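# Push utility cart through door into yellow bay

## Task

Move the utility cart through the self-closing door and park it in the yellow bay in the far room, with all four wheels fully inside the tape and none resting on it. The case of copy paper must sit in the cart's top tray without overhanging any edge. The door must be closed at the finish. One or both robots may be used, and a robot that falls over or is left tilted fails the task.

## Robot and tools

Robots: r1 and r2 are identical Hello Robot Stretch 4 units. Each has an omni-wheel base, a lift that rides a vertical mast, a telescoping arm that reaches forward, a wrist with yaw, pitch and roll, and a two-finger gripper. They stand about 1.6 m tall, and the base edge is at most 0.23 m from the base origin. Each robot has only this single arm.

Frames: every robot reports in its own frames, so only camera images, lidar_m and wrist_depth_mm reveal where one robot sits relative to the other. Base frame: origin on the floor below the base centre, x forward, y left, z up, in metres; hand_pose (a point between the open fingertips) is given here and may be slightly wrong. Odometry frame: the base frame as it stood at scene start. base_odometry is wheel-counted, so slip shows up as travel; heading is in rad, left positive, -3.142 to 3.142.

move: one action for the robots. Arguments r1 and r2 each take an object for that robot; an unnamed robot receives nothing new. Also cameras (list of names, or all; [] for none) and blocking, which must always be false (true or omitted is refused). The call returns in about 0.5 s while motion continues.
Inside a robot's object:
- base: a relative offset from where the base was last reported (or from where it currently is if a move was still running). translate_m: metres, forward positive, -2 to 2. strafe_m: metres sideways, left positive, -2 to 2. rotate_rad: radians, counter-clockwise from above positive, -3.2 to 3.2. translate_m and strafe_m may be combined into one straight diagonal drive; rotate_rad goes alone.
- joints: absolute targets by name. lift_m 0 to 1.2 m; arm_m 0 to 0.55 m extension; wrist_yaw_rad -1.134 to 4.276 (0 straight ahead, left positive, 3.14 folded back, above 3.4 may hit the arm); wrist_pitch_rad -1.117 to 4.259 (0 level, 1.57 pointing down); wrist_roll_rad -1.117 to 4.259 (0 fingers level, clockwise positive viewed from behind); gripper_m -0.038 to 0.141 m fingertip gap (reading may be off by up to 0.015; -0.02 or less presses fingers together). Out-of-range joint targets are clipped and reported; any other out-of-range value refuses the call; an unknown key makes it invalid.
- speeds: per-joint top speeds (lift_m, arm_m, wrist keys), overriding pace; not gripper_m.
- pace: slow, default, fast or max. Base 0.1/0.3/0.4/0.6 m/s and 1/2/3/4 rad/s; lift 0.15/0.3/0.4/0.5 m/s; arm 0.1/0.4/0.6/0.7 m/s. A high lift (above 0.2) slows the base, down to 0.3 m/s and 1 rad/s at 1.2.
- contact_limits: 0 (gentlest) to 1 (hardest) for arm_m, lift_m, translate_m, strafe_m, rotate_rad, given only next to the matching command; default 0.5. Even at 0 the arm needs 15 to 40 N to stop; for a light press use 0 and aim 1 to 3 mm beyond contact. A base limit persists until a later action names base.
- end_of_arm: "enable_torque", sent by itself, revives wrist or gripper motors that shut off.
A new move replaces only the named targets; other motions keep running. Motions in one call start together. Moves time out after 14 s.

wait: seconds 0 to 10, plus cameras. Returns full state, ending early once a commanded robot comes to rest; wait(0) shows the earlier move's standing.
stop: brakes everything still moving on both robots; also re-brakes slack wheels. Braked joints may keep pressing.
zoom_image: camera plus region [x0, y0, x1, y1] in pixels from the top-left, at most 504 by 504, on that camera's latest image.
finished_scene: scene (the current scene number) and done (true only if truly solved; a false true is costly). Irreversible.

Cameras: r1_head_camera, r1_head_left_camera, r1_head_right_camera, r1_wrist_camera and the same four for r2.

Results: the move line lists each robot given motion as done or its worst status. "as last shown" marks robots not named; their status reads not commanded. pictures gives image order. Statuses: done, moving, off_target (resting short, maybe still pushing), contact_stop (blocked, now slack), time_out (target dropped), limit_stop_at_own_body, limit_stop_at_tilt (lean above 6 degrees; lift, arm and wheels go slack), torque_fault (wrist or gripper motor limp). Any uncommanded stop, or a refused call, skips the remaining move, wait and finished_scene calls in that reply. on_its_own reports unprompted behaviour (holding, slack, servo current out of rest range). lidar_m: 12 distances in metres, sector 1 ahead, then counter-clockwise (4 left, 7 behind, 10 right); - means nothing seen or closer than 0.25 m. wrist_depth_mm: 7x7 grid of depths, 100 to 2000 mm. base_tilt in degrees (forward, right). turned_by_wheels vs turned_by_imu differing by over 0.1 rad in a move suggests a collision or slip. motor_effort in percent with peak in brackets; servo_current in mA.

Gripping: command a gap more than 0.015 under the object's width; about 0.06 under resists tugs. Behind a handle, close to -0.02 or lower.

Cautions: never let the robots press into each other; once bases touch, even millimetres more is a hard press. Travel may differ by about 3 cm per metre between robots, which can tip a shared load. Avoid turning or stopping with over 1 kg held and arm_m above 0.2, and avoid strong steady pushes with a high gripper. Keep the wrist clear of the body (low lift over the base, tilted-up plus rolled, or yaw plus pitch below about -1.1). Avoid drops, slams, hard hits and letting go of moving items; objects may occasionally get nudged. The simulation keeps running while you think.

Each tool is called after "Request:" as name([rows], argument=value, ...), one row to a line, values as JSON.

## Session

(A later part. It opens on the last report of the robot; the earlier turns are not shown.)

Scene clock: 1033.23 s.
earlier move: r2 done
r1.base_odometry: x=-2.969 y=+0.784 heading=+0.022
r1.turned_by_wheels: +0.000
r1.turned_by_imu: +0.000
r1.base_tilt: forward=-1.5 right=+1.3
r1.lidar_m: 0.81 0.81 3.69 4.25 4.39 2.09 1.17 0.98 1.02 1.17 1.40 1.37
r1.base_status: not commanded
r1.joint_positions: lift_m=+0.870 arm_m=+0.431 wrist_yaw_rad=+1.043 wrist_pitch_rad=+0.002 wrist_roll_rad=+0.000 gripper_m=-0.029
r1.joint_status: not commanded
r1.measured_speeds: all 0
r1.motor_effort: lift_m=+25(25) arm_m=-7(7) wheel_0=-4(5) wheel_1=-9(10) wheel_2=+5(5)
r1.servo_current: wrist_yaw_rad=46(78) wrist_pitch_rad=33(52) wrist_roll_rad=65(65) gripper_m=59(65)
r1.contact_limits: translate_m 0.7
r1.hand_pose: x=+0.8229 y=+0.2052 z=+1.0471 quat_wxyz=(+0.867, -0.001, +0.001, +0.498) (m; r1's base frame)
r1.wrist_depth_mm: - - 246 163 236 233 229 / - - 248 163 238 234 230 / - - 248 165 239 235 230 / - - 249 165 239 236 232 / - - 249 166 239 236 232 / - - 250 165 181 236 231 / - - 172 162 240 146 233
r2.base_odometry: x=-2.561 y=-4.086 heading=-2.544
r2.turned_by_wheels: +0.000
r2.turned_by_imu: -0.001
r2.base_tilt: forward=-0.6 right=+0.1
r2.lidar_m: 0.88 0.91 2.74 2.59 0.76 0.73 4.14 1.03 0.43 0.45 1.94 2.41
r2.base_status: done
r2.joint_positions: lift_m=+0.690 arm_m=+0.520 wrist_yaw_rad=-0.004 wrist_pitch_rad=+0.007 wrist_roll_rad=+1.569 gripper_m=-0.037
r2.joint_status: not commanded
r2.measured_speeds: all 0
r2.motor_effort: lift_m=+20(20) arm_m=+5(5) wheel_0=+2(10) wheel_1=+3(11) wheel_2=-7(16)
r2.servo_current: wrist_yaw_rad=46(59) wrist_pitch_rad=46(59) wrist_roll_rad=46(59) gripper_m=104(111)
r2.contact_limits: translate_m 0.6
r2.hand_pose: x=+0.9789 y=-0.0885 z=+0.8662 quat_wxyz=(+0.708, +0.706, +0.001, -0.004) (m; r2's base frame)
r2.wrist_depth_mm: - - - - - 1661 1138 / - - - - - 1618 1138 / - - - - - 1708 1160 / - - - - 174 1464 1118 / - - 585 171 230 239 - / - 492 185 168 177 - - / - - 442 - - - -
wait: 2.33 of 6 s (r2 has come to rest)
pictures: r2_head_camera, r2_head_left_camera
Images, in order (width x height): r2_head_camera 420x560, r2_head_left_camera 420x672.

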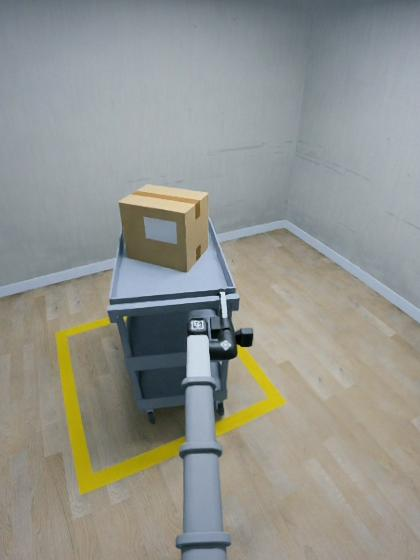

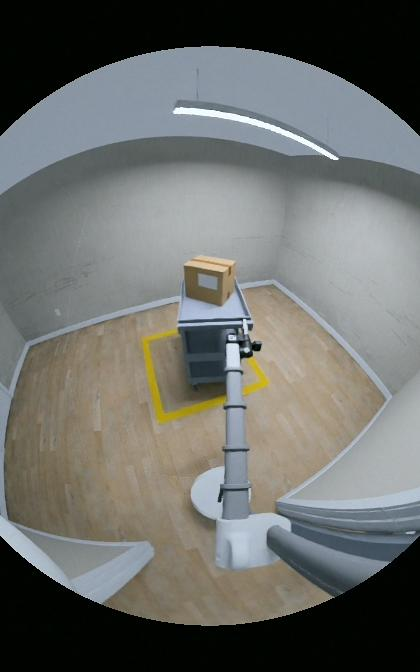

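Request:
move(r2={"base":{"translate_m":0.05,"strafe_m":0.04},"pace":"slow","contact_limits":{"translate_m":0.6}}, blocking=false, cameras=[])

Request:
wait(seconds=4, cameras=[])

Request:
move(r2={"joints":{"gripper_m":0.1}}, blocking=false, cameras=[])

Request:
wait(seconds=3, cameras=[])

Request:
move(r2={"joints":{"arm_m":0.2},"pace":"slow"}, blocking=false, cameras=[])

Request:
wait(seconds=5, cameras=["r2_head_camera","r2_head_left_camera","r2_head_right_camera"])

Scene clock: 1050.07 s.
move: r2 moving
r1: as last shown
r1.base_tilt: forward=-1.5 right=+1.2
r1.lidar_m: 0.79 0.81 3.71 4.25 4.40 2.08 1.18 1.00 0.99 1.17 1.40 1.38
r1.servo_current: wrist_yaw_rad=59(72) wrist_pitch_rad=46(46) wrist_roll_rad=46(59) gripper_m=59(65)
r1.contact_limits: translate_m 0.7
r1.wrist_depth_mm: - - 246 163 236 233 229 / - - 248 164 238 234 229 / - - 248 165 239 235 230 / - - 248 165 238 235 231 / - - 249 166 239 235 232 / - - 249 166 181 236 232 / - - 171 162 240 146 233
r2.base_odometry: x=-2.565 y=-4.099 heading=-2.546
r2.turned_by_wheels: -0.001
r2.turned_by_imu: -0.001
r2.base_tilt: forward=-0.7 right=+0.1
r2.lidar_m: 0.87 0.91 2.72 2.59 0.79 0.74 4.13 1.02 0.43 0.43 1.97 2.40
r2.base_status: translate_m moving; strafe_m moving
r2.joint_positions: lift_m=+0.690 arm_m=+0.520 wrist_yaw_rad=-0.004 wrist_pitch_rad=+0.007 wrist_roll_rad=+1.569 gripper_m=-0.037
r2.joint_status: not commanded
r2.measured_speeds: translate_m=+0.041 strafe_m=+0.033 rotate_rad=-0.003 lift_m=+0.000 arm_m=+0.000 wrist_yaw_rad=+0.000 wrist_pitch_rad=+0.000 wrist_roll_rad=+0.000
r2.motor_effort: lift_m=+20(20) arm_m=+5(5) wheel_0=-8(9) wheel_1=+6(7) wheel_2=-13(15)
r2.servo_current: wrist_yaw_rad=39(59) wrist_pitch_rad=46(52) wrist_roll_rad=39(52) gripper_m=111(111)
r2.contact_limits: translate_m 0.6
r2.hand_pose: x=+0.9789 y=-0.0885 z=+0.8662 quat_wxyz=(+0.708, +0.706, +0.001, -0.004) (m; r2's base frame)
r2.wrist_depth_mm: - - - - - 1661 1138 / - - - - - 1661 1160 / - - - - - 1708 1160 / - - - - 174 1464 1098 / - - 591 171 229 820 - / - 492 185 168 178 - - / - - 442 - - - -
pictures: none
No camera images: "cameras" was empty.

Scene clock: 1051.40 s.
earlier move: r2 done
r1.base_odometry: x=-2.969 y=+0.784 heading=+0.022
r1.turned_by_wheels: +0.000
r1.turned_by_imu: +0.000
r1.base_tilt: forward=-1.5 right=+1.3
r1.lidar_m: 0.80 0.81 3.71 4.27 4.40 2.08 1.17 0.99 1.02 1.18 1.36 1.38
r1.base_status: not commanded
r1.joint_positions: lift_m=+0.870 arm_m=+0.431 wrist_yaw_rad=+1.043 wrist_pitch_rad=+0.002 wrist_roll_rad=+0.000 gripper_m=-0.029
r1.joint_status: not commanded
r1.measured_speeds: all 0
r1.motor_effort: lift_m=+25(25) arm_m=-6(7) wheel_0=-4(5) wheel_1=-9(10) wheel_2=+5(5)
r1.servo_current: wrist_yaw_rad=65(78) wrist_pitch_rad=39(52) wrist_roll_rad=39(59) gripper_m=52(65)
r1.contact_limits: translate_m 0.7
r1.hand_pose: x=+0.8229 y=+0.2052 z=+1.0471 quat_wxyz=(+0.867, -0.001, +0.001, +0.498) (m; r1's base frame)
r1.wrist_depth_mm: - - 246 163 238 234 229 / - - 247 164 239 233 230 / - - 248 165 238 234 231 / - - 248 165 238 236 232 / - - 249 165 241 235 231 / - - 250 166 181 236 232 / - - 172 162 240 146 233
r2.base_odometry: x=-2.579 y=-4.147 heading=-2.545
r2.turned_by_wheels: +0.001
r2.turned_by_imu: +0.000
r2.base_tilt: forward=-0.6 right=+0.1
r2.lidar_m: 0.90 0.92 2.67 2.56 0.95 0.74 4.11 1.06 0.47 0.52 2.21 2.40
r2.base_status: done
r2.joint_positions: lift_m=+0.690 arm_m=+0.520 wrist_yaw_rad=-0.004 wrist_pitch_rad=+0.007 wrist_roll_rad=+1.569 gripper_m=-0.037
r2.joint_status: not commanded
r2.measured_speeds: all 0
r2.motor_effort: lift_m=+20(20) arm_m=+5(5) wheel_0=-6(13) wheel_1=+4(7) wheel_2=-8(16)
r2.servo_current: wrist_yaw_rad=46(65) wrist_pitch_rad=46(52) wrist_roll_rad=46(52) gripper_m=111(111)
r2.contact_limits: translate_m 0.6
r2.hand_pose: x=+0.9789 y=-0.0885 z=+0.8662 quat_wxyz=(+0.708, +0.706, +0.001, -0.004) (m; r2's base frame)
r2.wrist_depth_mm: - - - - - 1661 1118 / - - - - - 1618 1160 / - - - - - 1661 1138 / - - - 171 172 1464 1098 / - - 585 170 229 798 - / - 477 184 168 178 - - / - - 449 - - - -
wait: 1.33 of 4 s (r2 has come to rest)
pictures: none
No camera images: "cameras" was empty.

Scene clock: 1051.90 s.
move: r2 moving
r1: as last shown
r1.lidar_m: 0.79 0.83 3.73 4.26 4.39 2.09 1.18 1.00 1.00 1.16 1.38 1.38
r1.servo_current: wrist_yaw_rad=65(78) wrist_pitch_rad=33(52) wrist_roll_rad=46(59) gripper_m=59(65)
r1.contact_limits: translate_m 0.7
r1.wrist_depth_mm: - - 246 163 237 233 229 / - - 246 164 238 233 230 / - - 248 165 240 234 232 / - - 248 165 239 236 231 / - - 249 166 239 235 231 / - - 249 166 181 236 233 / - - 172 162 238 146 233
r2.base_odometry: x=-2.579 y=-4.147 heading=-2.545
r2.turned_by_wheels: +0.000
r2.turned_by_imu: +0.000
r2.base_tilt: forward=-0.7 right=+0.1
r2.lidar_m: 0.89 0.92 2.65 2.57 0.97 0.76 4.12 1.06 0.50 0.53 2.21 2.41
r2.base_status: not commanded
r2.joint_positions: lift_m=+0.690 arm_m=+0.520 wrist_yaw_rad=-0.004 wrist_pitch_rad=+0.007 wrist_roll_rad=+1.569 gripper_m=-0.012
r2.joint_status: gripper_m moving
r2.measured_speeds: all 0
r2.motor_effort: lift_m=+20(20) arm_m=+5(5) wheel_0=-5(6) wheel_1=+4(4) wheel_2=-8(8)
r2.servo_current: wrist_yaw_rad=33(52) wrist_pitch_rad=52(52) wrist_roll_rad=39(59) gripper_m=111(124)
r2.contact_limits: translate_m 0.6
r2.hand_pose: x=+0.9789 y=-0.0885 z=+0.8662 quat_wxyz=(+0.708, +0.706, +0.001, -0.004) (m; r2's base frame)
r2.wrist_depth_mm: - - - - - 1618 1160 / - - - - - 1661 1160 / - - - - - 1708 1160 / - - - - 176 1464 1098 / - - 597 174 233 820 - / - 484 189 171 180 - - / - 125 459 - - - -
pictures: none
No camera images: "cameras" was empty.

Scene clock: 1053.43 s.
earlier move: r2 done
r1.base_odometry: x=-2.969 y=+0.784 heading=+0.022
r1.turned_by_wheels: +0.000
r1.turned_by_imu: +0.000
r1.base_tilt: forward=-1.6 right=+1.3
r1.lidar_m: 0.77 0.83 3.72 4.27 4.38 2.11 1.18 0.98 1.00 1.17 1.39 1.39
r1.base_status: not commanded
r1.joint_positions: lift_m=+0.870 arm_m=+0.431 wrist_yaw_rad=+1.043 wrist_pitch_rad=+0.002 wrist_roll_rad=+0.000 gripper_m=-0.029
r1.joint_status: not commanded
r1.measured_speeds: all 0
r1.motor_effort: lift_m=+25(25) arm_m=-6(7) wheel_0=-4(5) wheel_1=-9(10) wheel_2=+5(5)
r1.servo_current: wrist_yaw_rad=59(78) wrist_pitch_rad=39(52) wrist_roll_rad=52(65) gripper_m=59(65)
r1.contact_limits: translate_m 0.7
r1.hand_pose: x=+0.8229 y=+0.2052 z=+1.0471 quat_wxyz=(+0.867, -0.001, +0.001, +0.498) (m; r1's base frame)
r1.wrist_depth_mm: - - 247 163 236 233 229 / - - 248 164 238 233 231 / - - 247 165 239 235 230 / - - 249 165 240 234 232 / - - 250 166 238 235 233 / - - 249 166 181 236 232 / - - 172 162 239 147 232
r2.base_odometry: x=-2.579 y=-4.147 heading=-2.544
r2.turned_by_wheels: +0.001
r2.turned_by_imu: +0.001
r2.base_tilt: forward=-0.6 right=+0.1
r2.lidar_m: 0.91 0.94 2.67 2.56 0.97 0.74 4.11 1.06 0.46 0.52 2.23 2.38
r2.base_status: not commanded
r2.joint_positions: lift_m=+0.690 arm_m=+0.520 wrist_yaw_rad=-0.003 wrist_pitch_rad=+0.005 wrist_roll_rad=+1.569 gripper_m=+0.100
r2.joint_status: all done
r2.measured_speeds: all 0
r2.motor_effort: lift_m=+19(20) arm_m=+5(5) wheel_0=-2(6) wheel_1=+4(4) wheel_2=-4(8)
r2.servo_current: wrist_yaw_rad=46(59) wrist_pitch_rad=46(52) wrist_roll_rad=39(59) gripper_m=46(124)
r2.contact_limits: translate_m 0.6
r2.hand_pose: x=+0.9790 y=-0.0883 z=+0.8666 quat_wxyz=(+0.708, +0.706, +0.001, -0.003) (m; r2's base frame)
r2.wrist_depth_mm: - - - - - 1661 1160 / - - - - - 1708 1160 / - - - - - 1708 1182 / - - - - - 1499 1138 / - - 603 187 247 253 - / - 172 195 187 193 - - / - 477 477 - 244 - -
wait: 1.53 of 3 s (r2 has come to rest)
pictures: none
No camera images: "cameras" was empty.

Scene clock: 1053.93 s.
move: r2 moving
r1: as last shown
r1.base_tilt: forward=-1.5 right=+1.3
r1.lidar_m: 0.79 0.80 3.72 4.25 4.39 2.08 1.20 0.99 1.01 1.18 1.38 1.40
r1.servo_current: wrist_yaw_rad=59(72) wrist_pitch_rad=39(59) wrist_roll_rad=46(72) gripper_m=59(59)
r1.contact_limits: translate_m 0.7
r1.wrist_depth_mm: - - 247 163 237 233 230 / - - 248 164 237 234 230 / - - 248 165 239 235 230 / - - 248 165 238 235 232 / - - 250 165 240 236 232 / - - 250 166 181 235 232 / - - 172 162 239 146 234
r2.base_odometry: x=-2.579 y=-4.147 heading=-2.544
r2.turned_by_wheels: +0.000
r2.turned_by_imu: +0.000
r2.base_tilt: forward=-0.7 right=+0.1
r2.lidar_m: 0.92 0.94 2.69 2.56 0.96 0.74 4.13 1.04 0.47 0.53 2.21 2.41
r2.base_status: not commanded
r2.joint_positions: lift_m=+0.690 arm_m=+0.508 wrist_yaw_rad=-0.003 wrist_pitch_rad=+0.005 wrist_roll_rad=+1.569 gripper_m=+0.100
r2.joint_status: arm_m moving
r2.measured_speeds: translate_m=+0.000 strafe_m=+0.000 rotate_rad=+0.000 lift_m=+0.000 arm_m=-0.049 wrist_yaw_rad=+0.000 wrist_pitch_rad=+0.000 wrist_roll_rad=+0.000
r2.motor_effort: lift_m=+19(19) arm_m=-5(11) wheel_0=-2(2) wheel_1=+4(4) wheel_2=-4(5)
r2.servo_current: wrist_yaw_rad=46(59) wrist_pitch_rad=46(46) wrist_roll_rad=39(59) gripper_m=52(59)
r2.contact_limits: translate_m 0.6
r2.hand_pose: x=+0.9666 y=-0.0883 z=+0.8666 quat_wxyz=(+0.708, +0.706, +0.001, -0.003) (m; r2's base frame)
r2.wrist_depth_mm: - - - - - 1708 1160 / - - - - - 1756 1182 / - - - - - 1708 1182 / - - - - 265 1499 1138 / - - 609 198 257 854 - / - 172 195 197 194 - - / - 492 492 - - - -
pictures: none
No camera images: "cameras" was empty.

Scene clock: 1057.90 s.
earlier move: r2 done
r1.base_odometry: x=-2.969 y=+0.784 heading=+0.022
r1.turned_by_wheels: +0.000
r1.turned_by_imu: +0.000
r1.base_tilt: forward=-1.5 right=+1.3
r1.lidar_m: 0.79 0.82 3.73 4.28 4.37 2.10 1.17 0.99 0.99 1.18 1.38 1.38
r1.base_status: not commanded
r1.joint_positions: lift_m=+0.870 arm_m=+0.431 wrist_yaw_rad=+1.043 wrist_pitch_rad=+0.002 wrist_roll_rad=+0.000 gripper_m=-0.029
r1.joint_status: not commanded
r1.measured_speeds: all 0
r1.motor_effort: lift_m=+25(25) arm_m=-7(7) wheel_0=-4(5) wheel_1=-9(10) wheel_2=+5(5)
r1.servo_current: wrist_yaw_rad=59(78) wrist_pitch_rad=39(59) wrist_roll_rad=52(72) gripper_m=59(65)
r1.contact_limits: translate_m 0.7
r1.hand_pose: x=+0.8229 y=+0.2052 z=+1.0471 quat_wxyz=(+0.867, -0.001, +0.001, +0.498) (m; r1's base frame)
r1.wrist_depth_mm: - - 246 163 237 233 229 / - - 247 164 238 234 230 / - - 248 164 239 235 231 / - - 249 165 238 235 231 / - - 250 166 239 235 232 / - - 249 165 181 236 232 / - - 172 162 239 146 233
r2.base_odometry: x=-2.579 y=-4.147 heading=-2.544
r2.turned_by_wheels: +0.000
r2.turned_by_imu: +0.001
r2.base_tilt: forward=-0.6 right=+0.0
r2.lidar_m: 0.92 0.94 2.65 2.55 0.95 0.73 4.14 1.03 0.48 0.53 2.22 2.40
r2.base_status: not commanded
r2.joint_positions: lift_m=+0.690 arm_m=+0.200 wrist_yaw_rad=-0.003 wrist_pitch_rad=+0.005 wrist_roll_rad=+1.569 gripper_m=+0.100
r2.joint_status: all done
r2.measured_speeds: all 0
r2.motor_effort: lift_m=+19(19) arm_m=-7(12) wheel_0=-2(3) wheel_1=+4(4) wheel_2=-4(5)
r2.servo_current: wrist_yaw_rad=46(65) wrist_pitch_rad=46(52) wrist_roll_rad=59(59) gripper_m=46(59)
r2.contact_limits: translate_m 0.6
r2.hand_pose: x=+0.6592 y=-0.0882 z=+0.8666 quat_wxyz=(+0.708, +0.706, +0.001, -0.003) (m; r2's base frame)
r2.wrist_depth_mm: - - - - - 1708 1182 / - - - - - 1708 1182 / - - - - - 1708 1205 / - - - - - 1499 574 / - - 866 564 1160 564 569 / - - 193 559 193 564 559 / - - - - - - 559
wait: 3.97 of 5 s (r2 has come to rest)
pictures: r2_head_camera, r2_head_left_camera, r2_head_right_camera
Images, in order (width x height): r2_head_camera 420x560, r2_head_left_camera 420x672, r2_head_right_camera 420x672.

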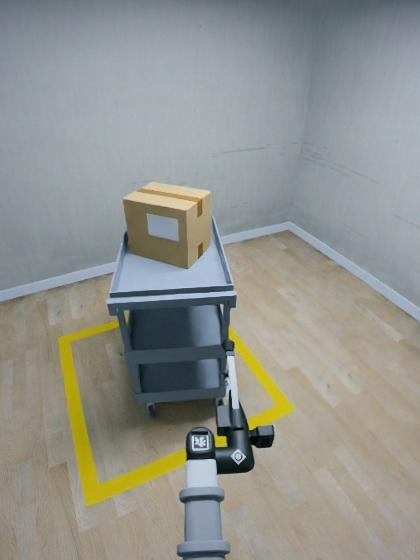

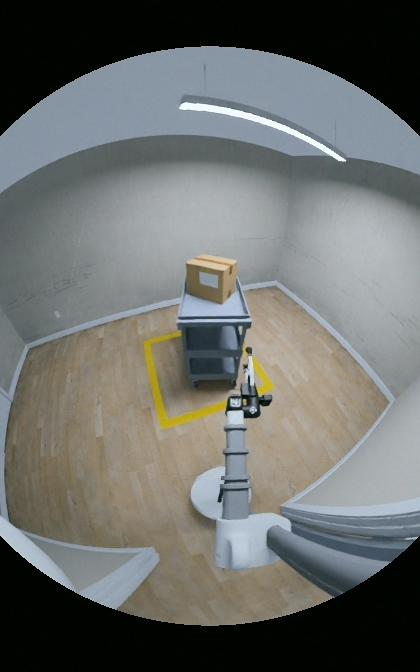

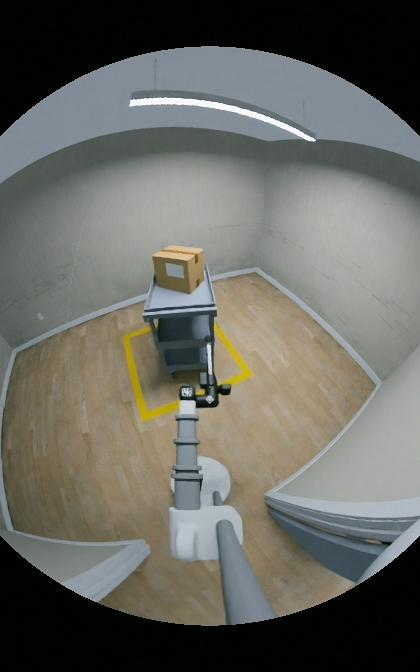

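Request:
move(blocking=false, r2={"joints":{"arm_m":0.0}}, cameras=[])

Request:
wait(seconds=2, cameras=["r2_head_camera","r2_head_left_camera","r2_head_right_camera","r1_head_camera"])

Request:
zoom_image(camera="r2_head_camera", region=[0, 200, 420, 560])

Scene clock: 1075.23 s.
move: r2 moving
r1: as last shown
r1.base_tilt: forward=-1.5 right=+1.2
r1.lidar_m: 0.78 0.82 3.72 4.27 4.39 2.08 1.18 1.01 1.01 1.16 1.38 1.40
r1.motor_effort: lift_m=+25(25) arm_m=-6(7) wheel_0=-4(5) wheel_1=-9(9) wheel_2=+5(5)
r1.servo_current: wrist_yaw_rad=65(65) wrist_pitch_rad=39(52) wrist_roll_rad=39(59) gripper_m=59(59)
r1.contact_limits: translate_m 0.7
r1.wrist_depth_mm: - - 247 163 236 233 230 / - - 248 163 238 233 230 / - - 247 164 238 236 231 / - - 249 165 238 236 230 / - - 249 166 238 236 232 / - - 249 165 181 236 233 / - - 172 163 239 146 233
r2.base_odometry: x=-2.579 y=-4.147 heading=-2.544
r2.turned_by_wheels: +0.000
r2.turned_by_imu: +0.000
r2.base_tilt: forward=-0.7 right=+0.1
r2.lidar_m: 0.91 0.94 2.66 2.56 0.96 0.73 4.12 1.06 0.48 0.53 2.21 2.39
r2.base_status: not commanded
r2.joint_positions: lift_m=+0.690 arm_m=+0.149 wrist_yaw_rad=-0.003 wrist_pitch_rad=+0.005 wrist_roll_rad=+1.569 gripper_m=+0.100
r2.joint_status: arm_m moving
r2.measured_speeds: translate_m=+0.000 strafe_m=+0.000 rotate_rad=+0.000 lift_m=+0.000 arm_m=-0.195 wrist_yaw_rad=+0.000 wrist_pitch_rad=+0.000 wrist_roll_rad=+0.000
r2.motor_effort: lift_m=+19(19) arm_m=-9(10) wheel_0=-2(2) wheel_1=+4(4) wheel_2=-4(4)
r2.servo_current: wrist_yaw_rad=52(59) wrist_pitch_rad=46(52) wrist_roll_rad=52(52) gripper_m=46(59)
r2.contact_limits: translate_m 0.6
r2.hand_pose: x=+0.6085 y=-0.0882 z=+0.8666 quat_wxyz=(+0.708, +0.706, +0.001, -0.003) (m; r2's base frame)
r2.wrist_depth_mm: - - - - - 1661 1160 / - - - - - 1661 1182 / - - - - - 1661 1205 / - - - - - 1537 1138 / - - 917 609 - 609 - / - - 193 609 187 609 - / - - - - - - -
pictures: none
No camera images: "cameras" was empty.

Scene clock: 1076.43 s.
earlier move: r2 done
r1.base_odometry: x=-2.969 y=+0.784 heading=+0.022
r1.turned_by_wheels: +0.000
r1.turned_by_imu: +0.000
r1.base_tilt: forward=-1.5 right=+1.3
r1.lidar_m: 0.81 0.80 3.72 4.25 4.39 2.07 1.15 0.99 1.00 1.17 1.38 1.38
r1.base_status: not commanded
r1.joint_positions: lift_m=+0.870 arm_m=+0.431 wrist_yaw_rad=+1.043 wrist_pitch_rad=+0.002 wrist_roll_rad=+0.000 gripper_m=-0.029
r1.joint_status: not commanded
r1.measured_speeds: all 0
r1.motor_effort: lift_m=+25(25) arm_m=-7(7) wheel_0=-4(5) wheel_1=-9(10) wheel_2=+5(5)
r1.servo_current: wrist_yaw_rad=46(72) wrist_pitch_rad=46(52) wrist_roll_rad=59(65) gripper_m=59(65)
r1.contact_limits: translate_m 0.7
r1.hand_pose: x=+0.8229 y=+0.2052 z=+1.0471 quat_wxyz=(+0.867, -0.001, +0.001, +0.498) (m; r1's base frame)
r1.wrist_depth_mm: - - 246 163 236 234 230 / - - 248 164 238 234 230 / - - 247 165 237 234 231 / - - 250 165 238 236 232 / - - 249 166 240 236 232 / - - 248 166 181 236 232 / - - 171 162 240 146 233
r2.base_odometry: x=-2.579 y=-4.147 heading=-2.544
r2.turned_by_wheels: +0.000
r2.turned_by_imu: +0.000
r2.base_tilt: forward=-0.6 right=+0.0
r2.lidar_m: 0.90 0.94 2.69 2.55 0.93 0.73 4.10 1.04 0.47 0.56 2.21 2.40
r2.base_status: not commanded
r2.joint_positions: lift_m=+0.690 arm_m=+0.000 wrist_yaw_rad=-0.003 wrist_pitch_rad=+0.005 wrist_roll_rad=+1.569 gripper_m=+0.100
r2.joint_status: all done
r2.measured_speeds: all 0
r2.motor_effort: lift_m=+19(19) arm_m=-7(12) wheel_0=-2(2) wheel_1=+4(4) wheel_2=-4(5)
r2.servo_current: wrist_yaw_rad=46(59) wrist_pitch_rad=46(52) wrist_roll_rad=52(59) gripper_m=52(59)
r2.contact_limits: translate_m 0.6
r2.hand_pose: x=+0.4592 y=-0.0882 z=+0.8666 quat_wxyz=(+0.708, +0.706, +0.001, -0.003) (m; r2's base frame)
r2.wrist_depth_mm: - - - - - 1708 1182 / - - - - - 1708 1205 / - - - - - 1708 1205 / - - - - - 1499 1182 / - - - 991 - 750 - / - - 193 759 192 750 - / - - - - - - -
wait: 1.20 of 2 s (r2 has come to rest)
pictures: r1_head_camera, r2_head_camera, r2_head_left_camera, r2_head_right_camera
Images, in order (width x height): r1_head_camera 420x560, r2_head_camera 420x560, r2_head_left_camera 420x672, r2_head_right_camera 420x672.

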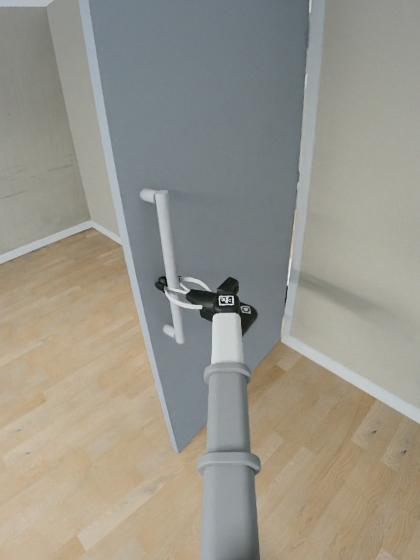

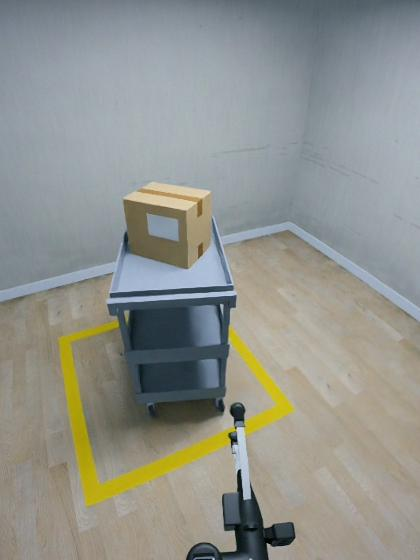

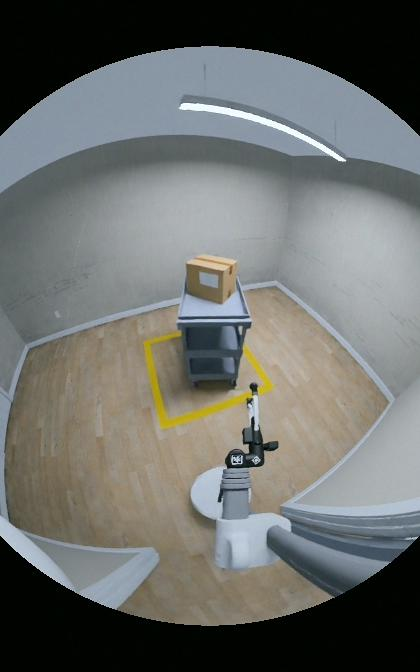

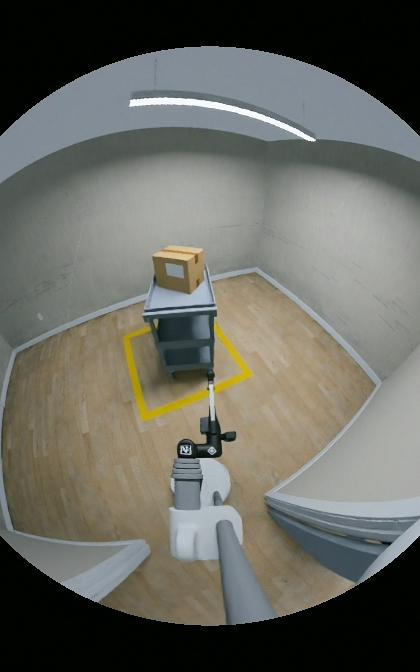

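Scaled by 1.200 from the camera's 420x560 image, which has a finer 1200x1600 frame.

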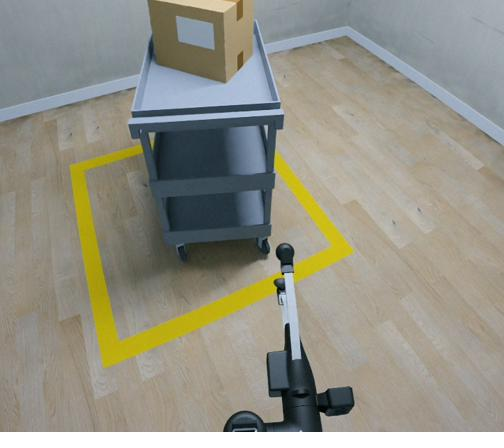

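Request:
move(blocking=false, r2={"base":{"strafe_m":1.35},"pace":"default"}, cameras=[])

Request:
wait(seconds=8, cameras=["r2_head_camera","r2_head_left_camera","r2_head_right_camera"])

Scene clock: 1084.73 s.
move: r2 moving
r1: as last shown
r1.lidar_m: 0.79 0.82 3.72 4.27 4.38 2.09 1.18 1.00 1.01 1.14 1.38 1.37
r1.motor_effort: lift_m=+25(25) arm_m=-6(7) wheel_0=-4(5) wheel_1=-9(10) wheel_2=+5(5)
r1.servo_current: wrist_yaw_rad=59(72) wrist_pitch_rad=39(46) wrist_roll_rad=46(65) gripper_m=59(65)
r1.contact_limits: translate_m 0.7
r1.wrist_depth_mm: - - 247 163 236 234 230 / - - 248 164 237 234 231 / - - 248 165 238 234 230 / - - 250 165 238 236 231 / - - 249 165 239 235 233 / - - 250 165 181 236 233 / - - 172 162 239 146 233
r2.base_odometry: x=-2.559 y=-4.177 heading=-2.544
r2.turned_by_wheels: +0.000
r2.turned_by_imu: +0.001
r2.base_tilt: forward=-0.7 right=+0.1
r2.lidar_m: 0.91 0.96 2.67 2.53 0.96 0.68 4.05 1.16 0.52 0.56 2.26 2.44
r2.base_status: strafe_m moving
r2.joint_positions: lift_m=+0.690 arm_m=+0.000 wrist_yaw_rad=-0.003 wrist_pitch_rad=+0.005 wrist_roll_rad=+1.569 gripper_m=+0.100
r2.joint_status: not commanded
r2.measured_speeds: translate_m=-0.001 strafe_m=+0.139 rotate_rad=+0.008 lift_m=+0.000 arm_m=+0.000 wrist_yaw_rad=+0.000 wrist_pitch_rad=+0.000 wrist_roll_rad=+0.000
r2.motor_effort: lift_m=+19(19) arm_m=-7(7) wheel_0=-11(12) wheel_1=+9(12) wheel_2=+1(3)
r2.servo_current: wrist_yaw_rad=52(59) wrist_pitch_rad=46(46) wrist_roll_rad=46(59) gripper_m=52(52)
r2.hand_pose: x=+0.4592 y=-0.0882 z=+0.8666 quat_wxyz=(+0.708, +0.706, +0.001, -0.003) (m; r2's base frame)
r2.wrist_depth_mm: - - - - - 1708 1160 / - - - - - 1661 1182 / - - - - - 1756 1182 / - - - 1160 - 768 - / - - 1060 976 - 768 - / - - 193 759 194 750 - / - - - - - - -
pictures: none
No camera images: "cameras" was empty.

Scene clock: 1090.07 s.
earlier move: r2 done
r1.base_odometry: x=-2.969 y=+0.784 heading=+0.022
r1.turned_by_wheels: +0.000
r1.turned_by_imu: +0.000
r1.base_tilt: forward=-1.5 right=+1.3
r1.lidar_m: 0.79 0.81 3.73 4.26 4.39 2.09 1.17 1.00 0.99 1.16 1.38 1.39
r1.base_status: not commanded
r1.joint_positions: lift_m=+0.870 arm_m=+0.431 wrist_yaw_rad=+1.043 wrist_pitch_rad=+0.002 wrist_roll_rad=+0.000 gripper_m=-0.029
r1.joint_status: not commanded
r1.measured_speeds: all 0
r1.motor_effort: lift_m=+25(25) arm_m=-7(7) wheel_0=-4(5) wheel_1=-10(10) wheel_2=+5(5)
r1.servo_current: wrist_yaw_rad=72(78) wrist_pitch_rad=39(52) wrist_roll_rad=65(65) gripper_m=52(65)
r1.contact_limits: translate_m 0.7
r1.hand_pose: x=+0.8229 y=+0.2052 z=+1.0471 quat_wxyz=(+0.867, -0.001, +0.001, +0.498) (m; r1's base frame)
r1.wrist_depth_mm: - - 247 163 236 232 229 / - - 248 163 238 234 231 / - - 249 165 237 235 230 / - - 248 165 239 235 231 / - - 248 166 239 234 231 / - - 250 166 181 236 232 / - - 172 163 240 146 232
r2.base_odometry: x=-1.820 y=-5.263 heading=-2.544
r2.turned_by_wheels: +0.000
r2.turned_by_imu: +0.002
r2.base_tilt: forward=-0.7 right=+0.1
r2.lidar_m: 1.96 1.93 1.70 1.30 1.27 1.13 0.89 0.84 0.95 1.79 1.38 1.46
r2.base_status: done
r2.joint_positions: lift_m=+0.690 arm_m=+0.000 wrist_yaw_rad=-0.003 wrist_pitch_rad=+0.005 wrist_roll_rad=+1.569 gripper_m=+0.100
r2.joint_status: not commanded
r2.measured_speeds: all 0
r2.motor_effort: lift_m=+19(19) arm_m=-7(7) wheel_0=-1(17) wheel_1=+2(12) wheel_2=+0(3)
r2.servo_current: wrist_yaw_rad=52(65) wrist_pitch_rad=46(52) wrist_roll_rad=46(59) gripper_m=52(59)
r2.hand_pose: x=+0.4592 y=-0.0882 z=+0.8666 quat_wxyz=(+0.708, +0.706, +0.001, -0.003) (m; r2's base frame)
r2.wrist_depth_mm: - - - - - 1863 1160 / - - - - - 1708 1182 / - - - - - 1708 1182 / - - - - - 1708 1205 / - - - - - 1661 1205 / - - 188 - 185 1537 1205 / - - - - - 1576 1229
wait: 5.33 of 8 s (r2 has come to rest)
pictures: r2_head_camera, r2_head_left_camera, r2_head_right_camera
Images, in order (width x height): r2_head_camera 420x560, r2_head_left_camera 420x672, r2_head_right_camera 420x672.

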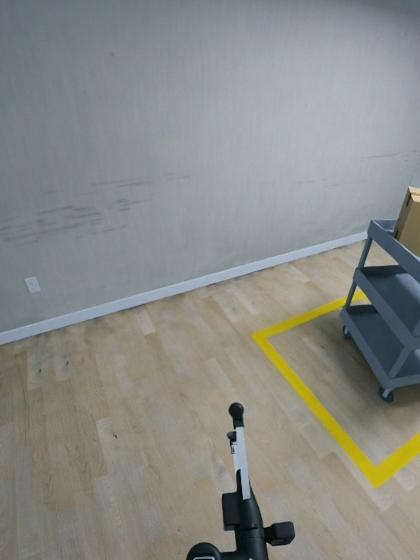

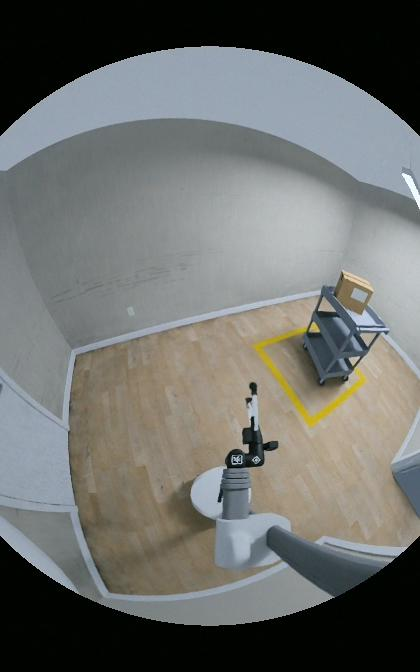

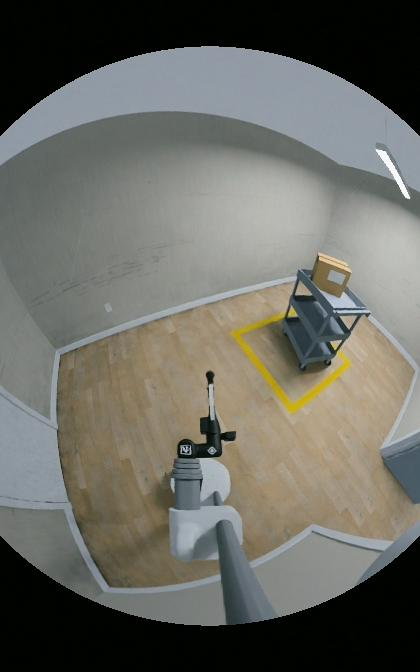

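Request:
move(blocking=false, r2={"base":{"rotate_rad":-0.6}}, r1={"base":{"translate_m":0.3,"strafe_m":0.22},"pace":"slow","contact_limits":{"translate_m":0.6}}, cameras=[])

Request:
wait(seconds=2, cameras=[])

Request:
wait(seconds=5, cameras=["r2_head_camera","r1_head_camera"])

Request:
zoom_image(camera="r2_head_camera", region=[0, 180, 420, 500])

Scene clock: 1098.87 s.
move: r1 moving; r2 moving
r1.base_odometry: x=-2.958 y=+0.792 heading=+0.021
r1.turned_by_wheels: -0.001
r1.turned_by_imu: -0.001
r1.base_tilt: forward=-1.5 right=+1.3
r1.lidar_m: 0.77 0.84 3.70 4.31 4.40 2.09 1.20 1.00 1.02 1.18 1.36 1.38
r1.base_status: translate_m moving; strafe_m moving
r1.joint_positions: lift_m=+0.870 arm_m=+0.431 wrist_yaw_rad=+1.043 wrist_pitch_rad=+0.002 wrist_roll_rad=+0.000 gripper_m=-0.029
r1.joint_status: not commanded
r1.measured_speeds: translate_m=+0.043 strafe_m=+0.031 rotate_rad=-0.001 lift_m=+0.000 arm_m=+0.000 wrist_yaw_rad=+0.000 wrist_pitch_rad=+0.000 wrist_roll_rad=+0.000
r1.motor_effort: lift_m=+25(25) arm_m=-7(7) wheel_0=-8(13) wheel_1=+1(7) wheel_2=-2(5)
r1.servo_current: wrist_yaw_rad=59(72) wrist_pitch_rad=46(46) wrist_roll_rad=52(65) gripper_m=59(59)
r1.contact_limits: translate_m 0.6
r1.hand_pose: x=+0.8229 y=+0.2052 z=+1.0471 quat_wxyz=(+0.867, -0.001, +0.001, +0.498) (m; r1's base frame)
r1.wrist_depth_mm: - - 248 162 237 232 228 / - - 248 164 238 232 229 / - - 249 167 237 234 229 / - - 250 164 238 235 231 / - - 250 169 238 235 230 / - - 251 165 183 234 231 / - - 176 163 239 234 232
r2.base_odometry: x=-1.820 y=-5.263 heading=-2.796
r2.turned_by_wheels: -0.251
r2.turned_by_imu: -0.244
r2.base_tilt: forward=-0.6 right=+0.1
r2.lidar_m: 2.12 1.93 1.96 1.40 1.25 1.31 0.98 0.86 0.87 1.81 2.29 1.39
r2.base_status: rotate_rad moving
r2.joint_positions: lift_m=+0.690 arm_m=+0.000 wrist_yaw_rad=-0.003 wrist_pitch_rad=+0.005 wrist_roll_rad=+1.569 gripper_m=+0.100
r2.joint_status: not commanded
r2.measured_speeds: translate_m=+0.000 strafe_m=+0.001 rotate_rad=-0.973 lift_m=+0.000 arm_m=+0.000 wrist_yaw_rad=+0.000 wrist_pitch_rad=+0.000 wrist_roll_rad=+0.000
r2.motor_effort: lift_m=+19(19) arm_m=-7(7) wheel_0=+4(9) wheel_1=+11(11) wheel_2=+11(11)
r2.servo_current: wrist_yaw_rad=46(59) wrist_pitch_rad=46(46) wrist_roll_rad=46(52) gripper_m=46(52)
r2.hand_pose: x=+0.4593 y=-0.0882 z=+0.8666 quat_wxyz=(+0.708, +0.706, +0.001, -0.003) (m; r2's base frame)
r2.wrist_depth_mm: - - - 1430 - 1464 1182 / - - - - - 1576 1182 / - - - - - 1863 1255 / - - - - - 1756 1229 / - - - - - 1756 1205 / - - 189 - 185 1499 1205 / - - - - - 1618 1229
pictures: none
No camera images: "cameras" was empty.

Scene clock: 1099.80 s.
earlier move: r1 moving; r2 done
r1.base_odometry: x=-2.892 y=+0.844 heading=+0.022
r1.turned_by_wheels: +0.001
r1.turned_by_imu: +0.002
r1.base_tilt: forward=-1.5 right=+1.2
r1.lidar_m: 0.76 0.82 3.62 4.21 4.40 2.29 1.30 1.08 1.09 1.26 1.37 1.37
r1.base_status: translate_m moving; strafe_m moving
r1.joint_positions: lift_m=+0.870 arm_m=+0.431 wrist_yaw_rad=+1.047 wrist_pitch_rad=+0.002 wrist_roll_rad=+0.000 gripper_m=-0.029
r1.joint_status: not commanded
r1.measured_speeds: translate_m=+0.080 strafe_m=+0.059 rotate_rad=+0.001 lift_m=+0.000 arm_m=+0.000 wrist_yaw_rad=+0.000 wrist_pitch_rad=+0.000 wrist_roll_rad=+0.000
r1.motor_effort: lift_m=+25(25) arm_m=-7(7) wheel_0=+0(13) wheel_1=+4(7) wheel_2=+1(5)
r1.servo_current: wrist_yaw_rad=46(72) wrist_pitch_rad=39(46) wrist_roll_rad=39(65) gripper_m=65(65)
r1.contact_limits: translate_m 0.6
r1.hand_pose: x=+0.8220 y=+0.2060 z=+1.0471 quat_wxyz=(+0.866, -0.001, +0.001, +0.500) (m; r1's base frame)
r1.wrist_depth_mm: - - 257 163 229 218 210 / - - 257 165 231 218 211 / - - 259 166 231 220 211 / - - 259 165 232 220 211 / - - 259 166 232 221 213 / - - 208 167 229 221 213 / - - 183 163 177 218 214
r2.base_odometry: x=-1.820 y=-5.263 heading=+3.140
r2.turned_by_wheels: -0.348
r2.turned_by_imu: -0.339
r2.base_tilt: forward=-0.7 right=+0.0
r2.lidar_m: 1.39 2.01 1.93 1.79 1.33 1.25 1.21 0.89 0.86 0.93 1.82 1.43
r2.base_status: done
r2.joint_positions: lift_m=+0.690 arm_m=+0.000 wrist_yaw_rad=-0.003 wrist_pitch_rad=+0.005 wrist_roll_rad=+1.569 gripper_m=+0.100
r2.joint_status: not commanded
r2.measured_speeds: all 0
r2.motor_effort: lift_m=+19(19) arm_m=-7(7) wheel_0=+3(9) wheel_1=+2(11) wheel_2=+3(11)
r2.servo_current: wrist_yaw_rad=52(59) wrist_pitch_rad=46(52) wrist_roll_rad=52(59) gripper_m=59(59)
r2.hand_pose: x=+0.4593 y=-0.0882 z=+0.8666 quat_wxyz=(+0.708, +0.706, +0.001, -0.003) (m; r2's base frame)
r2.wrist_depth_mm: - - - - - 1756 1160 / - - - - - 1464 1182 / - - - 1430 1808 1430 1182 / - - - - - 1499 1182 / - - - - - 1576 1205 / - - 193 - 194 1499 1255 / - - - - - 1863 1138
wait: 0.93 of 2 s (r2 has come to rest)
pictures: none
No camera images: "cameras" was empty.

Scene clock: 1103.30 s.
earlier move: r1 done
r1.base_odometry: x=-2.674 y=+1.011 heading=+0.025
r1.turned_by_wheels: +0.003
r1.turned_by_imu: +0.011
r1.base_tilt: forward=-1.6 right=+1.2
r1.lidar_m: 0.77 0.82 3.36 3.91 4.42 2.79 1.59 1.35 1.36 1.52 1.32 1.16
r1.base_status: done
r1.joint_positions: lift_m=+0.870 arm_m=+0.431 wrist_yaw_rad=+1.058 wrist_pitch_rad=+0.002 wrist_roll_rad=+0.000 gripper_m=-0.029
r1.joint_status: not commanded
r1.measured_speeds: all 0
r1.motor_effort: lift_m=+25(25) arm_m=-4(7) wheel_0=+15(17) wheel_1=+10(15) wheel_2=+13(13)
r1.servo_current: wrist_yaw_rad=72(72) wrist_pitch_rad=46(52) wrist_roll_rad=46(65) gripper_m=52(65)
r1.contact_limits: translate_m 0.6
r1.hand_pose: x=+0.8196 y=+0.2084 z=+1.0471 quat_wxyz=(+0.863, -0.001, +0.001, +0.505) (m; r1's base frame)
r1.wrist_depth_mm: - - - 164 214 193 174 / - - - 164 216 191 176 / - - - 168 217 193 176 / - - - 164 218 192 177 / - - - 167 219 193 178 / - - 185 167 212 195 179 / - - 182 164 213 188 179
r2.base_odometry: x=-1.820 y=-5.263 heading=+3.140
r2.turned_by_wheels: +0.000
r2.turned_by_imu: +0.000
r2.base_tilt: forward=-0.7 right=+0.1
r2.lidar_m: 1.39 1.98 1.92 1.77 1.30 1.27 1.19 0.90 0.85 0.92 1.80 1.44
r2.base_status: done
r2.joint_positions: lift_m=+0.690 arm_m=+0.000 wrist_yaw_rad=-0.003 wrist_pitch_rad=+0.005 wrist_roll_rad=+1.569 gripper_m=+0.100
r2.joint_status: not commanded
r2.measured_speeds: all 0
r2.motor_effort: lift_m=+19(19) arm_m=-7(7) wheel_0=+3(9) wheel_1=+3(11) wheel_2=+3(11)
r2.servo_current: wrist_yaw_rad=46(65) wrist_pitch_rad=39(59) wrist_roll_rad=52(65) gripper_m=46(59)
r2.hand_pose: x=+0.4593 y=-0.0882 z=+0.8666 quat_wxyz=(+0.708, +0.706, +0.001, -0.003) (m; r2's base frame)
r2.wrist_depth_mm: - - - - - 1708 1160 / - - - - - 1464 1205 / - - - 1464 1863 1430 1182 / - - - - - 1499 1205 / - - - - - 1661 1205 / - - 193 - 194 1537 1281 / - - - - - 1863 1138
wait: 3.50 of 5 s (r1 has come to rest)
pictures: r1_head_camera, r2_head_camera
Images, in order (width x height): r1_head_camera 420x560, r2_head_camera 420x560.

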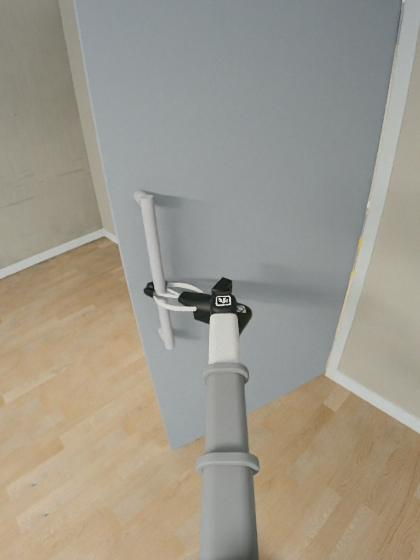

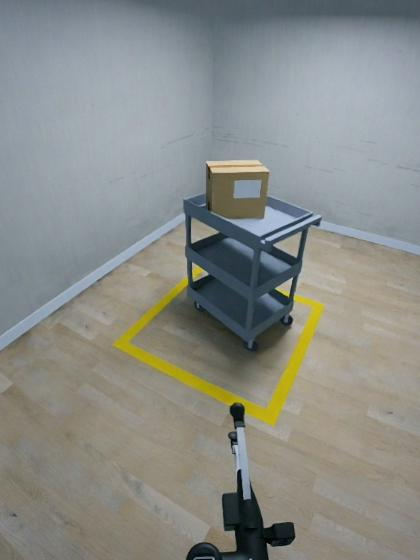

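Scaled by 1.200 from the camera's 420x560 image, which has a finer 1200x1600 frame.

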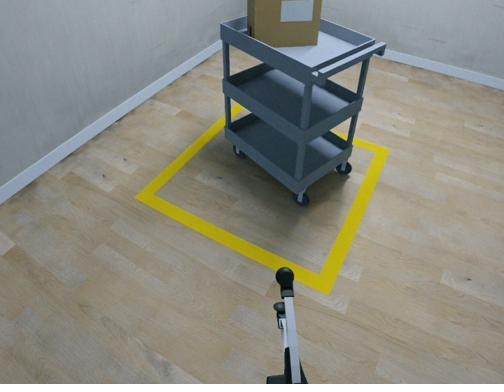

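Request:
zoom_image(camera="r2_head_camera", region=[160, 250, 340, 370])

Request:
zoom_image(camera="r2_head_camera", region=[160, 140, 340, 270])

Request:
move(blocking=false, r1={"base":{"translate_m":0.3,"strafe_m":0.22},"pace":"slow","contact_limits":{"translate_m":0.6}}, cameras=["r1_head_camera"])

Scaled by 2.800 from the camera's 420x560 image, which has a finer 1200x1600 frame.

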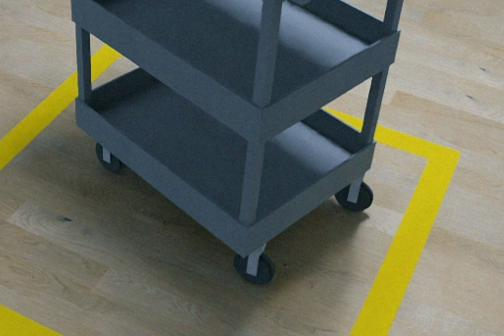

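Scaled by 2.800 from the camera's 420x560 image, which has a finer 1200x1600 frame.

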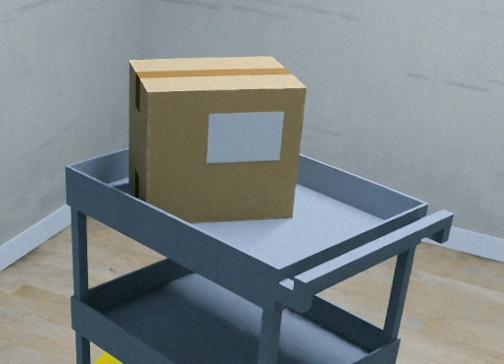

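Scene clock: 1111.60 s.
move: r1 moving
r1.base_odometry: x=-2.663 y=+1.020 heading=+0.027
r1.turned_by_wheels: +0.002
r1.turned_by_imu: +0.002
r1.base_tilt: forward=-1.6 right=+1.2
r1.lidar_m: 0.77 0.84 3.33 3.89 4.46 2.80 1.61 1.35 1.36 1.54 1.32 1.15
r1.base_status: translate_m moving; strafe_m moving
r1.joint_positions: lift_m=+0.870 arm_m=+0.431 wrist_yaw_rad=+1.058 wrist_pitch_rad=+0.002 wrist_roll_rad=+0.000 gripper_m=-0.029
r1.joint_status: not commanded
r1.measured_speeds: translate_m=+0.042 strafe_m=+0.031 rotate_rad=-0.003 lift_m=+0.000 arm_m=+0.000 wrist_yaw_rad=+0.000 wrist_pitch_rad=+0.000 wrist_roll_rad=+0.000
r1.motor_effort: lift_m=+25(25) arm_m=-4(4) wheel_0=+11(14) wheel_1=+14(14) wheel_2=+6(11)
r1.servo_current: wrist_yaw_rad=46(72) wrist_pitch_rad=39(46) wrist_roll_rad=46(52) gripper_m=59(59)
r1.contact_limits: translate_m 0.6
r1.hand_pose: x=+0.8196 y=+0.2084 z=+1.0471 quat_wxyz=(+0.863, -0.001, +0.001, +0.505) (m; r1's base frame)
r1.wrist_depth_mm: - - - 163 214 192 174 / - - - 164 214 190 175 / - - - 167 216 191 175 / - - - 166 218 192 176 / - - - 166 220 193 178 / - - 185 166 212 194 178 / - - 179 164 214 187 178
r2: as last shown
r2.lidar_m: 1.38 2.01 1.95 1.77 1.32 1.25 1.15 0.90 0.83 0.91 1.82 1.41
r2.motor_effort: lift_m=+19(19) arm_m=-7(7) wheel_0=+3(3) wheel_1=+2(3) wheel_2=+4(4)
r2.servo_current: wrist_yaw_rad=46(59) wrist_pitch_rad=39(46) wrist_roll_rad=52(52) gripper_m=46(59)
r2.wrist_depth_mm: - - - - - 1708 1182 / - - - - - 1464 1182 / - - - 1499 1756 1397 1160 / - - - - - 1499 1182 / - - - - - 1576 1205 / - - 193 - 194 1537 1281 / - - - - - 1863 1138
pictures: r1_head_camera
Images, in order (width x height): r1_head_camera 420x560.

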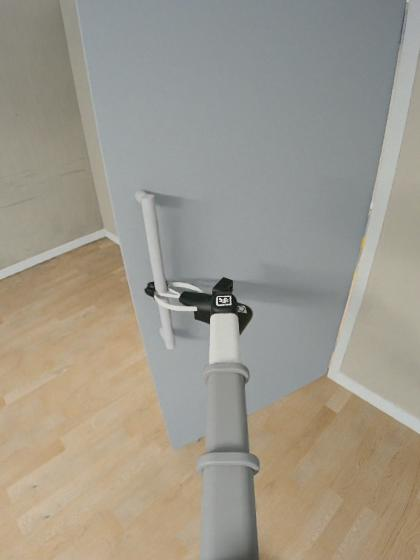

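Request:
wait(seconds=6, cameras=[])

Request:
move(blocking=false, r1={"base":{"translate_m":0.26,"strafe_m":0.22},"pace":"slow","contact_limits":{"translate_m":0.6}}, cameras=["r1_head_camera"])

Request:
wait(seconds=6, cameras=["r1_head_camera"])

Scene clock: 1121.43 s.
earlier move: r1 done
r1.base_odometry: x=-2.379 y=+1.238 heading=+0.023
r1.turned_by_wheels: -0.004
r1.turned_by_imu: -0.075
r1.base_tilt: forward=-1.5 right=+1.3
r1.lidar_m: 0.80 2.34 2.96 3.32 4.50 4.14 2.14 1.77 1.75 1.54 1.27 0.98
r1.base_status: done
r1.joint_positions: lift_m=+0.870 arm_m=+0.431 wrist_yaw_rad=+1.035 wrist_pitch_rad=+0.002 wrist_roll_rad=+0.000 gripper_m=-0.029
r1.joint_status: not commanded
r1.measured_speeds: all 0
r1.motor_effort: lift_m=+25(25) arm_m=-5(6) wheel_0=-16(27) wheel_1=-7(14) wheel_2=-4(14)
r1.servo_current: wrist_yaw_rad=104(104) wrist_pitch_rad=39(52) wrist_roll_rad=46(65) gripper_m=52(65)
r1.contact_limits: translate_m 0.6
r1.hand_pose: x=+0.8244 y=+0.2034 z=+1.0471 quat_wxyz=(+0.869, -0.001, +0.001, +0.495) (m; r1's base frame)
r1.wrist_depth_mm: - - - 160 212 187 167 / - - - 160 218 183 167 / - - - 161 220 189 168 / - - - 163 221 190 170 / - - - 173 221 191 169 / - - - 164 180 190 170 / - - 157 160 217 146 -
r2.base_odometry: x=-1.820 y=-5.263 heading=+3.140
r2.turned_by_wheels: +0.000
r2.turned_by_imu: +0.001
r2.base_tilt: forward=-0.7 right=+0.1
r2.lidar_m: 1.35 2.01 1.93 1.79 1.33 1.27 1.22 0.90 0.86 0.93 1.79 1.44
r2.base_status: not commanded
r2.joint_positions: lift_m=+0.690 arm_m=+0.000 wrist_yaw_rad=-0.003 wrist_pitch_rad=+0.005 wrist_roll_rad=+1.569 gripper_m=+0.100
r2.joint_status: not commanded
r2.measured_speeds: all 0
r2.motor_effort: lift_m=+19(19) arm_m=-7(7) wheel_0=+3(4) wheel_1=+3(3) wheel_2=+3(4)
r2.servo_current: wrist_yaw_rad=46(65) wrist_pitch_rad=46(52) wrist_roll_rad=46(59) gripper_m=46(59)
r2.hand_pose: x=+0.4593 y=-0.0882 z=+0.8666 quat_wxyz=(+0.708, +0.706, +0.001, -0.003) (m; r2's base frame)
r2.wrist_depth_mm: - - - - - 1708 1205 / - - - - - 1430 1182 / - - - 1464 1808 1397 1182 / - - - - - 1537 1205 / - - - - - 1661 1229 / - - 193 - 194 1537 1281 / - - - - - 1921 1118
wait: 0.00 of 6 s (r1 has come to rest)
pictures: none
No camera images: "cameras" was empty.

Scene clock: 1121.93 s.
move: r1 moving
r1.base_odometry: x=-2.369 y=+1.247 heading=+0.020
r1.turned_by_wheels: -0.003
r1.turned_by_imu: -0.003
r1.base_tilt: forward=-1.5 right=+1.3
r1.lidar_m: 0.78 2.34 2.96 3.30 4.51 4.16 2.19 1.78 1.79 1.56 1.28 0.96
r1.base_status: translate_m moving; strafe_m moving
r1.joint_positions: lift_m=+0.870 arm_m=+0.431 wrist_yaw_rad=+1.035 wrist_pitch_rad=+0.002 wrist_roll_rad=+0.000 gripper_m=-0.029
r1.joint_status: not commanded
r1.measured_speeds: translate_m=+0.040 strafe_m=+0.033 rotate_rad=-0.004 lift_m=+0.000 arm_m=+0.000 wrist_yaw_rad=+0.000 wrist_pitch_rad=+0.000 wrist_roll_rad=+0.000
r1.motor_effort: lift_m=+25(25) arm_m=-6(6) wheel_0=-19(20) wheel_1=-4(8) wheel_2=-8(9)
r1.servo_current: wrist_yaw_rad=104(104) wrist_pitch_rad=46(52) wrist_roll_rad=46(65) gripper_m=52(65)
r1.contact_limits: translate_m 0.6
r1.hand_pose: x=+0.8244 y=+0.2034 z=+1.0471 quat_wxyz=(+0.869, -0.001, +0.001, +0.495) (m; r1's base frame)
r1.wrist_depth_mm: - - - 160 216 186 166 / - - - 160 219 184 167 / - - - 162 219 188 169 / - - - 163 220 190 169 / - - - - 220 190 170 / - - - 164 177 191 170 / - - 158 161 218 155 -
r2: as last shown
r2.turned_by_imu: +0.000
r2.base_tilt: forward=-0.6 right=+0.1
r2.lidar_m: 1.39 1.98 1.93 1.78 1.31 1.26 1.22 0.87 0.85 0.90 1.81 1.42
r2.motor_effort: lift_m=+19(19) arm_m=-7(7) wheel_0=+3(4) wheel_1=+2(3) wheel_2=+3(4)
r2.servo_current: wrist_yaw_rad=46(65) wrist_pitch_rad=46(52) wrist_roll_rad=52(59) gripper_m=46(59)
r2.wrist_depth_mm: - - - - - 1708 1160 / - - - - - 1464 1182 / - - - 1464 1863 1397 1160 / - - - - - 1499 1205 / - - - - - 1661 1205 / - - 192 - 194 1499 1281 / - - - - - 1863 1118
pictures: r1_head_camera
Images, in order (width x height): r1_head_camera 420x560.

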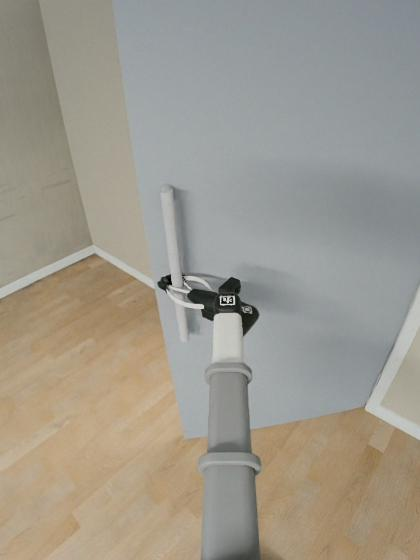

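Scene clock: 1126.07 s.
earlier move: r1 done
r1.base_odometry: x=-2.123 y=+1.463 heading=+0.021
r1.turned_by_wheels: +0.001
r1.turned_by_imu: -0.295
r1.base_tilt: forward=-1.5 right=+1.3
r1.lidar_m: 0.83 1.55 2.53 2.60 3.30 4.58 3.53 2.37 2.19 1.90 1.27 0.93
r1.base_status: done
r1.joint_positions: lift_m=+0.870 arm_m=+0.432 wrist_yaw_rad=+1.034 wrist_pitch_rad=+0.002 wrist_roll_rad=+0.000 gripper_m=-0.029
r1.joint_status: not commanded
r1.measured_speeds: all 0
r1.motor_effort: lift_m=+25(25) arm_m=-10(10) wheel_0=-13(30) wheel_1=-6(11) wheel_2=+0(16)
r1.servo_current: wrist_yaw_rad=91(104) wrist_pitch_rad=46(52) wrist_roll_rad=39(72) gripper_m=52(65)
r1.contact_limits: translate_m 0.6
r1.hand_pose: x=+0.8251 y=+0.2031 z=+1.0471 quat_wxyz=(+0.869, -0.001, +0.001, +0.494) (m; r1's base frame)
r1.wrist_depth_mm: - - - 160 211 188 - / - - - 161 212 183 163 / - - - 162 220 186 164 / - - - 162 221 186 165 / - - - 172 221 187 165 / - - - 163 178 182 165 / - - 158 161 216 153 165
r2.base_odometry: x=-1.820 y=-5.263 heading=+3.140
r2.turned_by_wheels: +0.000
r2.turned_by_imu: +0.001
r2.base_tilt: forward=-0.6 right=+0.1
r2.lidar_m: 1.38 2.00 1.95 1.80 1.30 1.24 1.21 0.87 0.86 0.92 1.72 1.42
r2.base_status: not commanded
r2.joint_positions: lift_m=+0.690 arm_m=+0.000 wrist_yaw_rad=-0.003 wrist_pitch_rad=+0.005 wrist_roll_rad=+1.569 gripper_m=+0.100
r2.joint_status: not commanded
r2.measured_speeds: all 0
r2.motor_effort: lift_m=+19(19) arm_m=-7(7) wheel_0=+3(4) wheel_1=+2(3) wheel_2=+3(4)
r2.servo_current: wrist_yaw_rad=52(65) wrist_pitch_rad=46(59) wrist_roll_rad=39(59) gripper_m=52(59)
r2.hand_pose: x=+0.4593 y=-0.0882 z=+0.8666 quat_wxyz=(+0.708, +0.706, +0.001, -0.003) (m; r2's base frame)
r2.wrist_depth_mm: - - - - - 1708 1182 / - - - - - 1464 1205 / - - - 1464 1863 1464 1160 / - - - - - 1576 1205 / - - - - - 1618 1160 / - - 193 - 194 1499 1255 / - - - - - 1863 1160
wait: 4.13 of 6 s (r1 has come to rest)
pictures: r1_head_camera
Images, in order (width x height): r1_head_camera 420x560.

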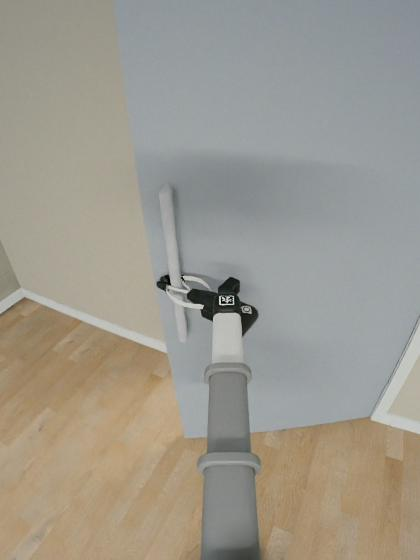

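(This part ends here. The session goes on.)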